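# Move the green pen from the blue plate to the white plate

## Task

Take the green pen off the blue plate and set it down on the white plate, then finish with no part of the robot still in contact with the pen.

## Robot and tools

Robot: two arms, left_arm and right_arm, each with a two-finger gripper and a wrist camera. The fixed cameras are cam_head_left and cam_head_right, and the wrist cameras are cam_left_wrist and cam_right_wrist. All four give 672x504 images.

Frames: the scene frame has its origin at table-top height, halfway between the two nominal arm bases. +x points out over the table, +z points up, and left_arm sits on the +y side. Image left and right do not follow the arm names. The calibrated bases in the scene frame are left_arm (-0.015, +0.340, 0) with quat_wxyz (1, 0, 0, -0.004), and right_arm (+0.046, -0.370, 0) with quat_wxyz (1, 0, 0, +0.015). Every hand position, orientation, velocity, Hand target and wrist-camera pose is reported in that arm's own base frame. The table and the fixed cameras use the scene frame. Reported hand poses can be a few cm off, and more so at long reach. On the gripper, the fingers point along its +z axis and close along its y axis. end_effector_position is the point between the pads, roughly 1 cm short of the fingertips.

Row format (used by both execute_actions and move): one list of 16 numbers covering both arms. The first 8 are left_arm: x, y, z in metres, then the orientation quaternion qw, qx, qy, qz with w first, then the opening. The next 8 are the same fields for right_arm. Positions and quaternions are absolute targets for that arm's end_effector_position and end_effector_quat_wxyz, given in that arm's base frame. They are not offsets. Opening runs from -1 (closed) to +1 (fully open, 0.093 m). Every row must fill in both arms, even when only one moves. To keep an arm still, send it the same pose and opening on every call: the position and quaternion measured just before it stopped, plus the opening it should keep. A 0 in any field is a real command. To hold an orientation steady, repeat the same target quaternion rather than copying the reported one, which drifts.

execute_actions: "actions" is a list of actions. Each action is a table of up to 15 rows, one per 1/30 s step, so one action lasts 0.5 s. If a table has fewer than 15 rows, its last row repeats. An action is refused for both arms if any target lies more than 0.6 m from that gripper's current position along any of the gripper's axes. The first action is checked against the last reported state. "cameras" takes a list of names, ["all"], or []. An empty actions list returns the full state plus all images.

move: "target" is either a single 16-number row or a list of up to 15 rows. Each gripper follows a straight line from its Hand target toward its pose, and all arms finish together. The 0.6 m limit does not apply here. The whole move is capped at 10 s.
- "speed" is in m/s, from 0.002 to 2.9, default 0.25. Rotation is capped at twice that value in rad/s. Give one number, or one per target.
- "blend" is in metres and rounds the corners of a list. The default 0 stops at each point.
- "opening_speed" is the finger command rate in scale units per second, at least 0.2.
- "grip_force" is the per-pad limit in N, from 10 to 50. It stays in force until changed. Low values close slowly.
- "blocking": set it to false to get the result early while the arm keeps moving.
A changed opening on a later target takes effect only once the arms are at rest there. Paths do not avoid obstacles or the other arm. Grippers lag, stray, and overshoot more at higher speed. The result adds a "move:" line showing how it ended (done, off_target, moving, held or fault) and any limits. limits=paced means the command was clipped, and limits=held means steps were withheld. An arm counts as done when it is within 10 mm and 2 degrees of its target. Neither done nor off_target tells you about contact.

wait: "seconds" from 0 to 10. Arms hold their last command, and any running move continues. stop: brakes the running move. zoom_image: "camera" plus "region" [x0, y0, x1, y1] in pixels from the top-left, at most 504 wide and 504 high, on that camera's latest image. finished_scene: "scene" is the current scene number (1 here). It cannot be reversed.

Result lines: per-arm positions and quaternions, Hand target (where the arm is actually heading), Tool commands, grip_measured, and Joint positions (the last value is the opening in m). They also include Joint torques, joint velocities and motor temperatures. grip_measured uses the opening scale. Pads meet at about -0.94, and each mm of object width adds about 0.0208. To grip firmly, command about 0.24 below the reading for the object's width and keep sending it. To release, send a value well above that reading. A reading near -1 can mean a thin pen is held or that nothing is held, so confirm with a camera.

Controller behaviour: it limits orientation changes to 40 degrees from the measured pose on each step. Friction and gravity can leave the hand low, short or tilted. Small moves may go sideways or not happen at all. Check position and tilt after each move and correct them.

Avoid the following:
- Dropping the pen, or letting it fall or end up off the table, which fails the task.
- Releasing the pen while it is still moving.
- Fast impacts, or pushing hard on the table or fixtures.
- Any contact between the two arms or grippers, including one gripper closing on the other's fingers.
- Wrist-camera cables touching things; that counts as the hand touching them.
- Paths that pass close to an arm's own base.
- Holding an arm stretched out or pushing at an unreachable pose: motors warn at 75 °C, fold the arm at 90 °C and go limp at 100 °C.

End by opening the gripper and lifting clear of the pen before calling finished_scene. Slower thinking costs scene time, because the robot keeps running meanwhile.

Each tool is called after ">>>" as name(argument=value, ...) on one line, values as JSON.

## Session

>>> execute_actions(actions=[])

Scene clock: 0.00 s.
left_arm: end_effector_position=(+0.3444, -0.1940, +0.1429) grip_measured=+1.000 end_effector_quat_wxyz=(+0.410, +0.246, +0.846, -0.237) | right_arm: end_effector_position=(+0.3587, +0.1550, +0.1245) grip_measured=+1.000 end_effector_quat_wxyz=(+0.350, -0.104, +0.882, +0.298)
Joint positions: left_arm=[-0.358 1.38 0.763 -0.016 0.371 0.019 0.093] | right_arm=[0.202 1.439 0.77 -0.046 -0.495 0.195 0.093]
Joint velocities: within noise
Joint torques (N m): no reading
Motor temperatures (°C): left_arm=[26 27 28 29 26 28 26] | right_arm=[27 28 25 26 26 27 27]
Heat: left arm: 29 °C; right arm: 28 °C.
Hand target: left_arm +0.3457, -0.1944, +0.1474; +0.414, +0.246, +0.844, -0.237 | right_arm +0.3605, +0.1553, +0.1296; +0.356, -0.106, +0.879, +0.298
Tool commands: left_gripper/opening=+1.0 right_gripper/opening=+1.0

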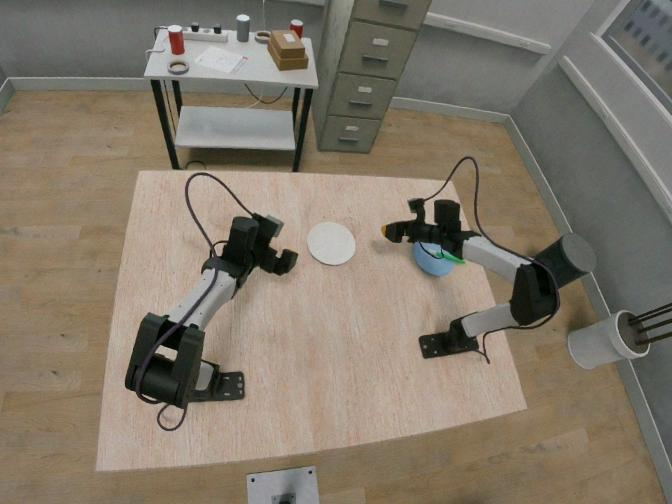

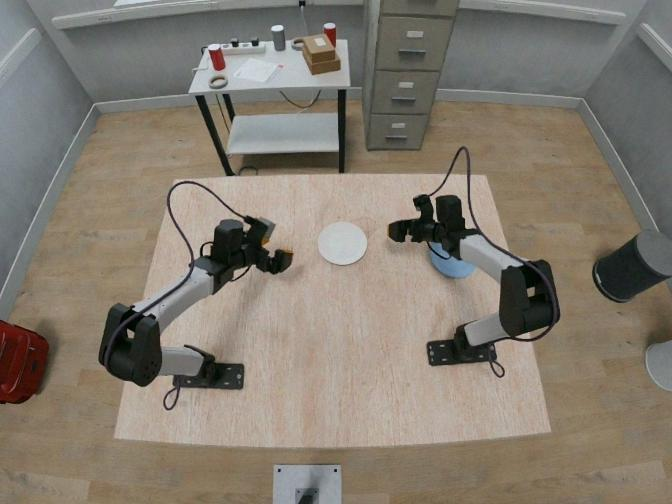

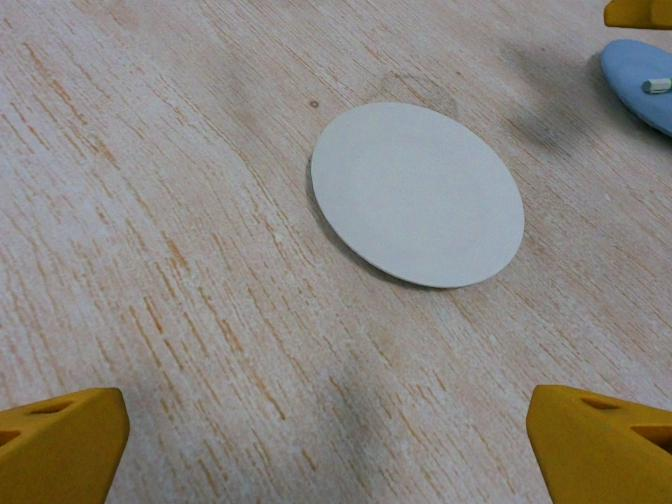

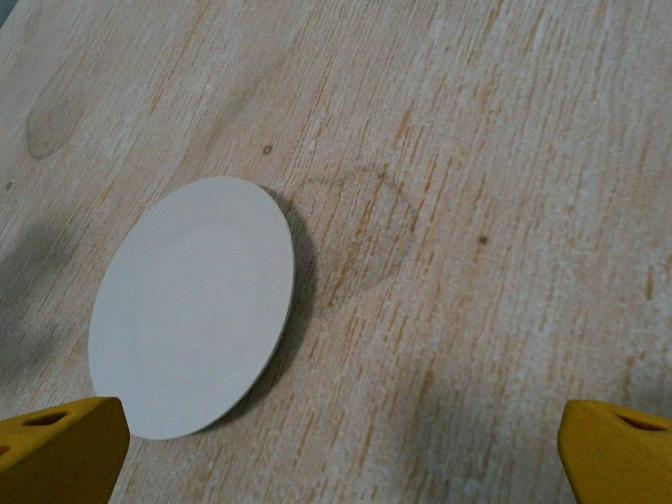

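>>> move(target=[0.3,0.08,0.18,0.476,0,0.88,0,1,0.29,0.0,0.16,0,0,1,0,0], cameras=["cam_right_wrist","cam_head_right"], speed=0.4)

Scene clock: 10.07 s.
left_arm: end_effector_position=(+0.3071, +0.0839, +0.1907) grip_measured=+1.000 end_effector_quat_wxyz=(+0.494, -0.004, +0.869, +0.009) | right_arm: end_effector_position=(+0.2850, +0.0057, +0.1557) grip_measured=+0.002 end_effector_quat_wxyz=(-0.001, +0.001, +1.000, +0.011)
Joint positions: left_arm=[0.46 0.955 0.669 -0.295 0.373 0.247 0.093] | right_arm=[0.007 1.624 1.467 -1.416 -0.023 0.008 0.045]
Joint torques (N m): left_arm=[0.57 -2.41 7.86 1.84 0.41 0.2] | right_arm=[-0.2 -5.5 8.39 0.13 0.07 -0.01]
Heat: left arm: 32 °C; right arm: 29 °C.
Hand target: left_arm +0.2997, +0.0793, +0.1803; +0.476, -0.002, +0.879, -0.003 | right_arm +0.2890, +0.0018, +0.1615; +0.002, -0.001, +1.000, +0.004
Off the commanded pose: left_arm 0.013 m, 3 deg | right_arm 0.009 m, 1 deg.
move: off_target (left_arm)
Images, in order (width x height): cam_head_right 672x504, cam_right_wrist 672x504.

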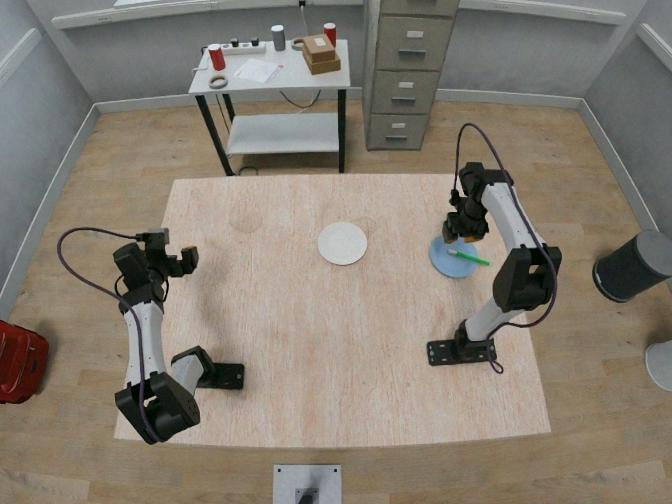

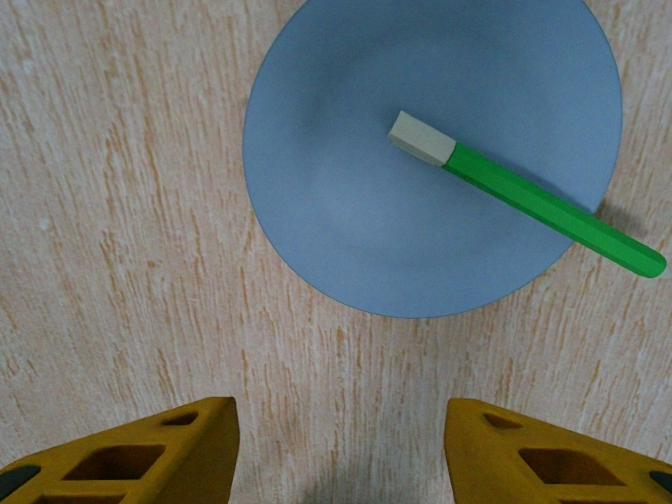

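>>> move(target=[0.3,0.08,0.18,0.476,0,0.88,0,1,0.328,-0.055,0.1,0,-0.508,0.862,0,0], cameras=["cam_right_wrist","cam_head_right"])

Scene clock: 27.07 s.
left_arm: end_effector_position=(+0.3071, +0.0839, +0.1907) grip_measured=+1.000 end_effector_quat_wxyz=(+0.494, -0.002, +0.869, +0.010) | right_arm: end_effector_position=(+0.3259, -0.0522, +0.1061) grip_measured=+0.002 end_effector_quat_wxyz=(+0.001, -0.505, +0.863, +0.001)
Joint positions: left_arm=[0.46 0.955 0.669 -0.295 0.373 0.252 0.093] | right_arm=[-0.16 1.796 1.467 -1.242 -0.003 -1.219 0.045]
Joint torques (N m): left_arm=[0.38 -2.24 7.92 1.88 0.32 0.21] | right_arm=[-0.2 -7.15 4.62 0.57 -0.03 -0.03]
Heat: left arm: 33 °C; right arm: 30 °C.
Hand target: left_arm +0.3003, +0.0800, +0.1802; +0.476, +0.000, +0.879, +0.000 | right_arm +0.3278, -0.0563, +0.1001; -0.003, -0.508, +0.861, -0.003
Off the commanded pose: left_arm 0.013 m, 3 deg | right_arm 0.007 m, 0 deg.
move: off_target (left_arm)
Images, in order (width x height): cam_head_right 672x504, cam_right_wrist 672x504.

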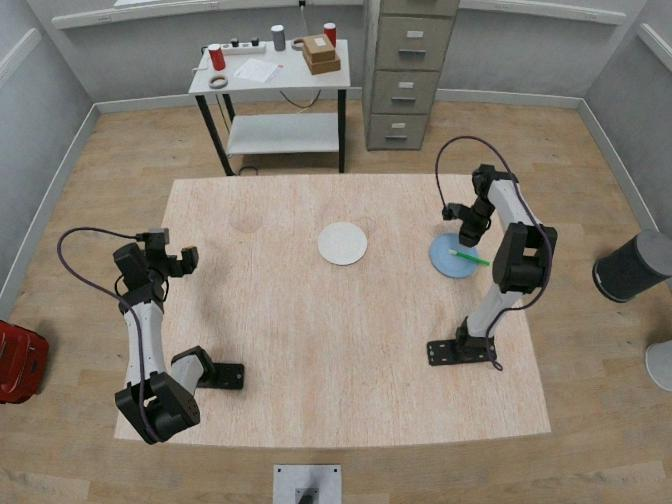

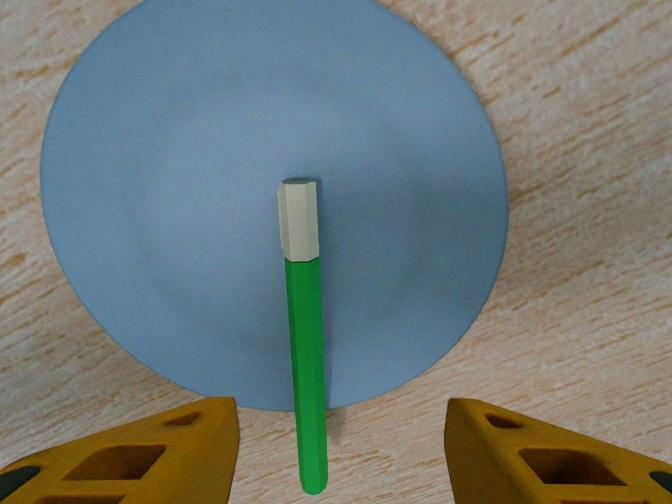

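>>> move(target=[[0.3,0.08,0.18,0.476,0,0.88,0,1,0.313,-0.046,0.06,0,-0.53,0.848,0,0],[0.3,0.08,0.18,0.476,0,0.88,0,1,0.313,-0.046,0.032,0,-0.53,0.848,0,0]], cameras=["cam_right_wrist"], speed=0.13)

Scene clock: 36.30 s.
left_arm: end_effector_position=(+0.3071, +0.0839, +0.1907) grip_measured=+1.000 end_effector_quat_wxyz=(+0.494, -0.002, +0.869, +0.010) | right_arm: end_effector_position=(+0.3141, -0.0470, +0.0396) grip_measured=+0.002 end_effector_quat_wxyz=(+0.003, -0.523, +0.852, -0.001)
Joint positions: left_arm=[0.46 0.955 0.669 -0.295 0.373 0.252 0.093] | right_arm=[-0.15 1.8 1.201 -0.966 -0.003 -1.251 0.045]
Joint torques (N m): left_arm=[0.38 -2.24 7.92 1.87 0.32 0.2] | right_arm=[0.57 -6.9 3.67 0.6 -0.12 -0.04]
Heat: left arm: 33 °C; right arm: 31 °C.
Hand target: left_arm +0.3003, +0.0800, +0.1802; +0.476, +0.000, +0.879, +0.000 | right_arm +0.3128, -0.0460, +0.0321; +0.000, -0.530, +0.848, +0.000
Off the commanded pose: left_arm 0.013 m, 3 deg | right_arm 0.008 m, 1 deg.
move: off_target (left_arm)
Images, in order (width x height): cam_right_wrist 672x504.

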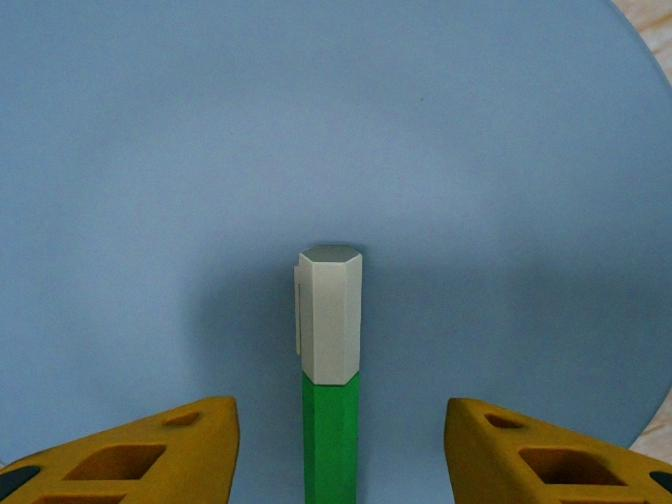

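>>> move(target=[[0.3,0.08,0.18,0.476,0,0.88,0,1,0.3125,-0.046,0.028,0,-0.53,0.848,0,0],[0.3,0.08,0.18,0.476,0,0.88,0,1,0.3125,-0.046,0.028,0,-0.53,0.848,0,-1],[0.3,0.08,0.18,0.476,0,0.88,0,1,0.3125,-0.046,0.12,0,-0.53,0.848,0,-1]], cameras=["cam_right_wrist"], speed=[0.08,0.1,0.18], opening_speed=1)

>>> move(target=[0.3,0.08,0.18,0.476,0,0.88,0,1,0.36,0.33,0.12,0,-0.53,0.848,0,-1], cameras=["cam_right_wrist","cam_head_right"])

Scene clock: 52.57 s.
left_arm: end_effector_position=(+0.3071, +0.0839, +0.1907) grip_measured=+1.000 end_effector_quat_wxyz=(+0.494, -0.002, +0.869, +0.010) | right_arm: end_effector_position=(+0.3091, -0.0463, +0.1087) grip_measured=-0.959 end_effector_quat_wxyz=(-0.008, -0.523, +0.852, +0.009)
Joint positions: left_arm=[0.46 0.955 0.669 -0.295 0.373 0.252 0.093] | right_arm=[-0.15 1.751 1.422 -1.267 -0.003 -1.251 0]
Joint torques (N m): left_arm=[0.38 -2.24 7.91 1.88 0.32 0.2] | right_arm=[0.58 -9.1 7.71 0.02 -0.12 -0.03]
Motor temperatures (°C): left_arm=[26 28 31 34 26 28 26] | right_arm=[27 32 28 27 26 27 27]
Heat: left arm: 34 °C; right arm: 32 °C.
Hand target: left_arm +0.3003, +0.0800, +0.1802; +0.476, +0.000, +0.879, +0.000 | right_arm +0.3121, -0.0459, +0.1198; +0.000, -0.530, +0.848, +0.000
Off the commanded pose: left_arm 0.013 m, 3 deg | right_arm 0.012 m, 2 deg.
move: off_target (left_arm, right_arm)
Images, in order (width x height): cam_right_wrist 672x504.

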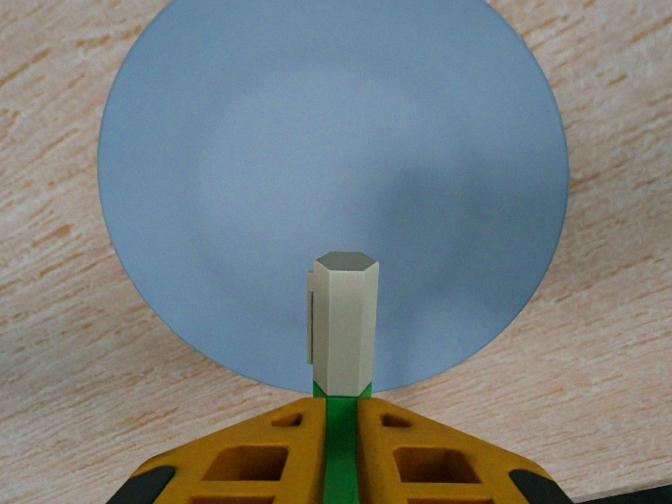

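Scene clock: 55.07 s.
left_arm: end_effector_position=(+0.3071, +0.0839, +0.1907) grip_measured=+1.000 end_effector_quat_wxyz=(+0.494, -0.002, +0.869, +0.010) | right_arm: end_effector_position=(+0.3583, +0.3317, +0.1180) grip_measured=-0.959 end_effector_quat_wxyz=(+0.047, -0.540, +0.840, +0.009)
Joint positions: left_arm=[0.46 0.955 0.669 -0.295 0.373 0.252 0.093] | right_arm=[0.746 2.467 2.553 -1.561 -0.001 -0.397 0]
Joint torques (N m): left_arm=[0.38 -2.22 7.92 1.87 0.32 0.2] | right_arm=[-0.21 -12.12 8.08 0.35 -0.01 0.2]
Heat: left arm: 34 °C; right arm: 32 °C.
Hand target: left_arm +0.3003, +0.0800, +0.1802; +0.476, +0.000, +0.879, +0.000 | right_arm +0.3609, +0.3286, +0.1194; +0.046, -0.533, +0.845, +0.004
Off the commanded pose: left_arm 0.013 m, 3 deg | right_arm 0.003 m, 6 deg.
joint sent to its limit (right arm) — joint 4 (wrist pitch), lower limit. The joint targets are off in orientation, not in position.
move: off_target (left_arm, right_arm)
Images, in order (width x height): cam_head_right 672x504, cam_right_wrist 672x504.

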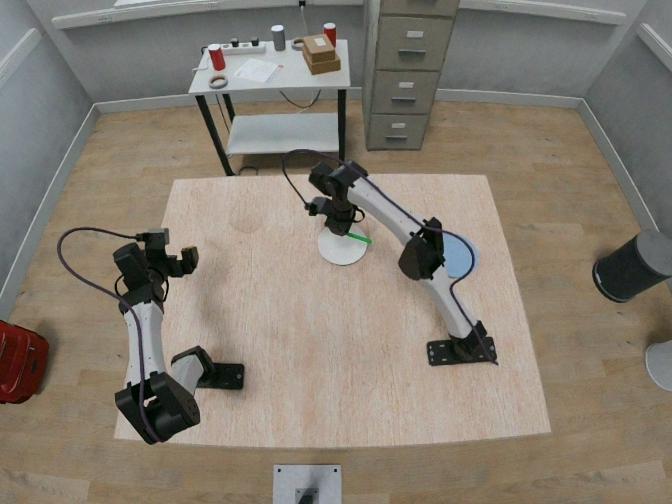

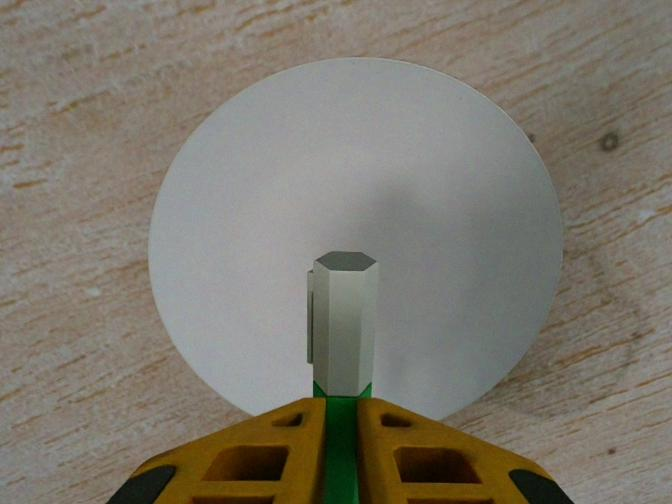

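>>> move(target=[[0.3,0.08,0.18,0.476,0,0.88,0,1,0.374,0.36,0.07,0,-0.53,0.848,0,-1],[0.3,0.08,0.18,0.476,0,0.88,0,1,0.374,0.36,0.045,0,-0.53,0.848,0,-1]], cameras=["cam_right_wrist","cam_head_right"], speed=0.13)

Scene clock: 63.20 s.
left_arm: end_effector_position=(+0.3071, +0.0839, +0.1907) grip_measured=+1.000 end_effector_quat_wxyz=(+0.494, -0.002, +0.869, +0.010) | right_arm: end_effector_position=(+0.3749, +0.3575, +0.0449) grip_measured=-0.960 end_effector_quat_wxyz=(+0.025, -0.529, +0.848, +0.006)
Joint positions: left_arm=[0.46 0.955 0.669 -0.295 0.373 0.252 0.093] | right_arm=[0.761 2.748 2.798 -1.569 -0.001 -0.354 0]
Joint torques (N m): left_arm=[0.39 -2.22 7.91 1.87 0.32 0.2] | right_arm=[0.64 -13.31 7.88 0.31 -0.09 0.19]
Heat: left arm: 34 °C; right arm: 35 °C.
Hand target: left_arm +0.3003, +0.0800, +0.1802; +0.476, +0.000, +0.879, +0.000 | right_arm +0.3734, +0.3595, +0.0449; +0.025, -0.527, +0.850, +0.005
Off the commanded pose: left_arm 0.013 m, 3 deg | right_arm 0.003 m, 3 deg.
joint sent to its limit (right arm) — joint 4 (wrist pitch), lower limit. The joint targets are off in orientation, not in position.
move: off_target (left_arm, right_arm)
Images, in order (width x height): cam_head_right 672x504, cam_right_wrist 672x504.

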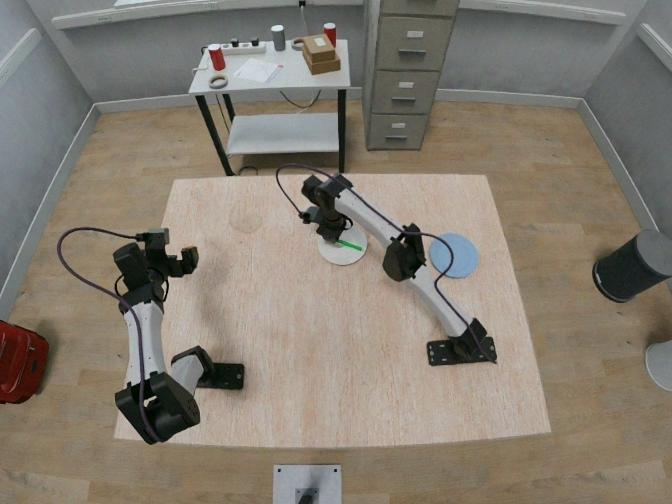

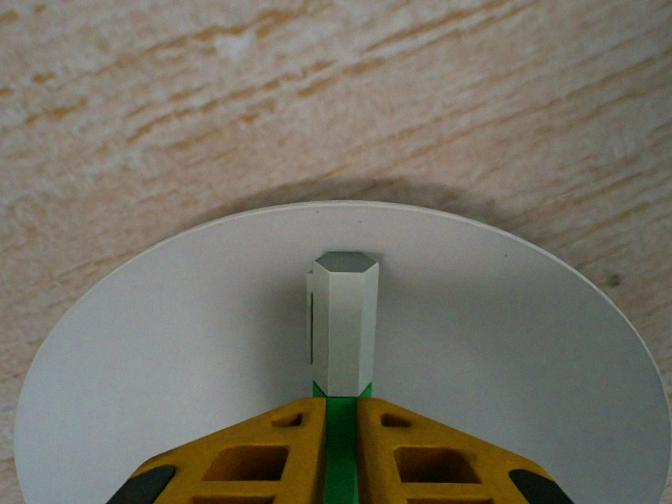

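>>> move(target=[[0.3,0.08,0.18,0.476,0,0.88,0,1,0.37,0.35,0.045,0,-0.53,0.848,0,-1],[0.3,0.08,0.18,0.476,0,0.88,0,1,0.37,0.35,0.033,0,-0.53,0.848,0,-1]], cameras=["cam_right_wrist"], speed=0.08)

Scene clock: 68.63 s.
left_arm: end_effector_position=(+0.3071, +0.0839, +0.1907) grip_measured=+1.000 end_effector_quat_wxyz=(+0.494, -0.002, +0.869, +0.010) | right_arm: end_effector_position=(+0.3734, +0.3561, +0.0419) grip_measured=-0.960 end_effector_quat_wxyz=(+0.019, -0.528, +0.849, +0.005)
Joint positions: left_arm=[0.46 0.955 0.669 -0.295 0.373 0.252 0.093] | right_arm=[0.761 2.748 2.786 -1.569 -0.001 -0.352 0]
Joint torques (N m): left_arm=[0.38 -2.22 7.92 1.87 0.32 0.2] | right_arm=[-0.08 -13.67 4.4 0.27 -0.1 0.02]
Heat: left arm: 34 °C; right arm: 36 °C.
Hand target: left_arm +0.3003, +0.0800, +0.1802; +0.476, +0.000, +0.879, +0.000 | right_arm +0.3699, +0.3500, +0.0332; +0.000, -0.529, +0.848, +0.000
Off the commanded pose: left_arm 0.013 m, 3 deg | right_arm 0.011 m, 2 deg.
joint sent to its limit (right arm) — joint 4 (wrist pitch), lower limit. The joint targets still meet the commanded pose.
move: off_target (left_arm, right_arm)
Images, in order (width x height): cam_right_wrist 672x504.

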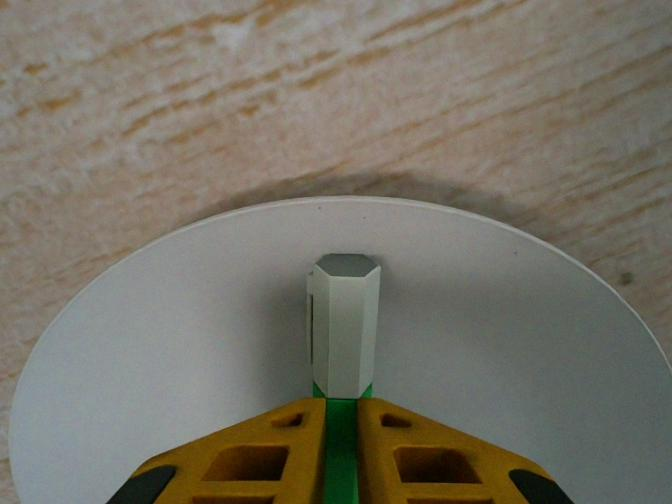

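>>> move(target=[0.3,0.08,0.18,0.476,0,0.88,0,1,0.37,0.352,0.024,0,-0.53,0.848,0,-1], cameras=["cam_right_wrist"], speed=0.05)

Scene clock: 73.30 s.
left_arm: end_effector_position=(+0.3071, +0.0839, +0.1907) grip_measured=+1.000 end_effector_quat_wxyz=(+0.494, -0.002, +0.869, +0.010) | right_arm: end_effector_position=(+0.3732, +0.3559, +0.0398) grip_measured=-0.960 end_effector_quat_wxyz=(+0.018, -0.528, +0.849, +0.004)
Joint positions: left_arm=[0.46 0.955 0.669 -0.295 0.373 0.252 0.093] | right_arm=[0.761 2.748 2.778 -1.564 -0.001 -0.352 0]
Joint torques (N m): left_arm=[0.38 -2.24 7.92 1.87 0.32 0.2] | right_arm=[0.16 -13.55 2.39 0.6 -0.09 0.03]
Motor temperatures (°C): left_arm=[26 28 32 35 26 28 26] | right_arm=[27 37 29 27 26 27 28]
Heat: left arm: 35 °C; right arm: 37 °C.
Hand target: left_arm +0.3003, +0.0800, +0.1802; +0.476, +0.000, +0.879, +0.000 | right_arm +0.3699, +0.3519, +0.0244; -0.001, -0.530, +0.848, +0.000
Off the commanded pose: left_arm 0.013 m, 3 deg | right_arm 0.017 m, 2 deg.
move: off_target (left_arm, right_arm)
Images, in order (width x height): cam_right_wrist 672x504.

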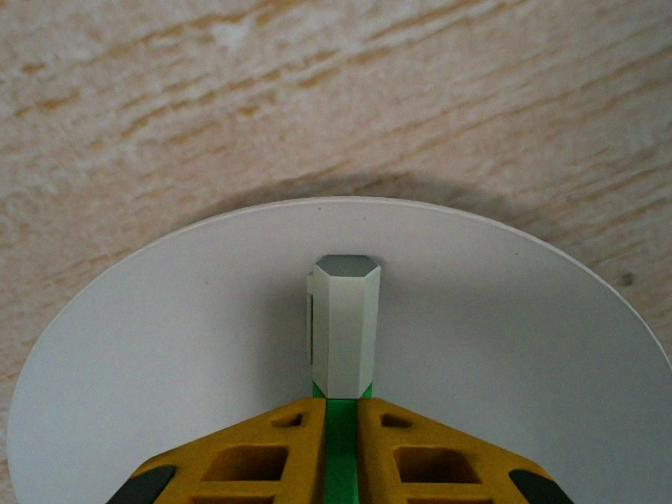

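>>> move(target=[[0.3,0.08,0.18,0.476,0,0.88,0,1,0.372,0.355,0.034,0.01,-0.53,0.848,0,-1],[0.3,0.08,0.18,0.476,0,0.88,0,1,0.372,0.355,0.034,0.01,-0.53,0.848,0,0],[0.3,0.08,0.18,0.476,0,0.88,0,1,0.355,0.34,0.13,0,-0.53,0.848,0,0]], cameras=["cam_right_wrist","cam_head_right"], speed=[0.06,0.1,0.2], opening_speed=1)

Scene clock: 82.90 s.
left_arm: end_effector_position=(+0.3071, +0.0839, +0.1907) grip_measured=+1.000 end_effector_quat_wxyz=(+0.494, -0.002, +0.869, +0.010) | right_arm: end_effector_position=(+0.3607, +0.3440, +0.1261) grip_measured=-0.002 end_effector_quat_wxyz=(+0.068, -0.527, +0.847, +0.015)
Joint positions: left_arm=[0.46 0.955 0.669 -0.295 0.373 0.252 0.093] | right_arm=[0.761 2.491 2.628 -1.568 -0.001 -0.352 0.045]
Joint torques (N m): left_arm=[0.38 -2.24 7.91 1.87 0.33 0.2] | right_arm=[0.44 -15.41 3.82 0.54 -0.1 0.08]
Heat: left arm: 35 °C; right arm: 39 °C.
Hand target: left_arm +0.3003, +0.0800, +0.1802; +0.476, +0.000, +0.879, +0.000 | right_arm +0.3549, +0.3399, +0.1294; +0.060, -0.529, +0.847, +0.013
Off the commanded pose: left_arm 0.013 m, 3 deg | right_arm 0.008 m, 8 deg.
joint sent to its limit (right arm) — joint 4 (wrist pitch), lower limit. The joint targets are off in orientation, not in position.
move: off_target (left_arm, right_arm)
Images, in order (width x height): cam_head_right 672x504, cam_right_wrist 672x504.

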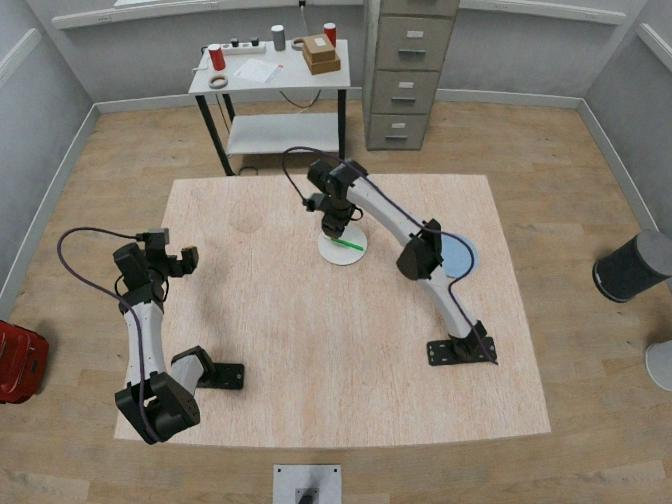

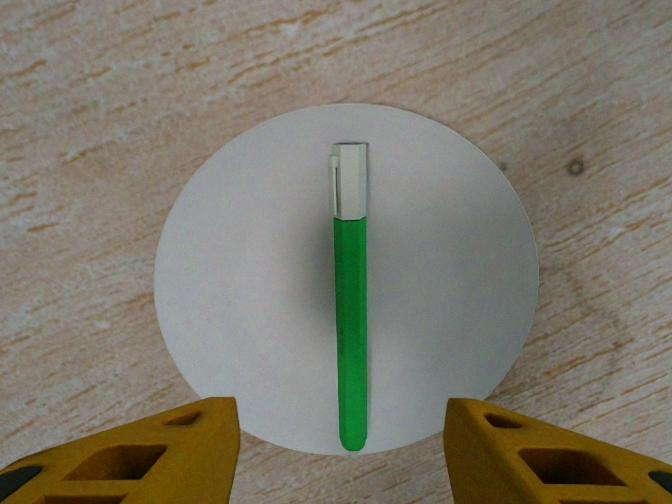

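Pen rests on the plate.

>>> finished_scene(scene=2)

The scene is finished: the task was done.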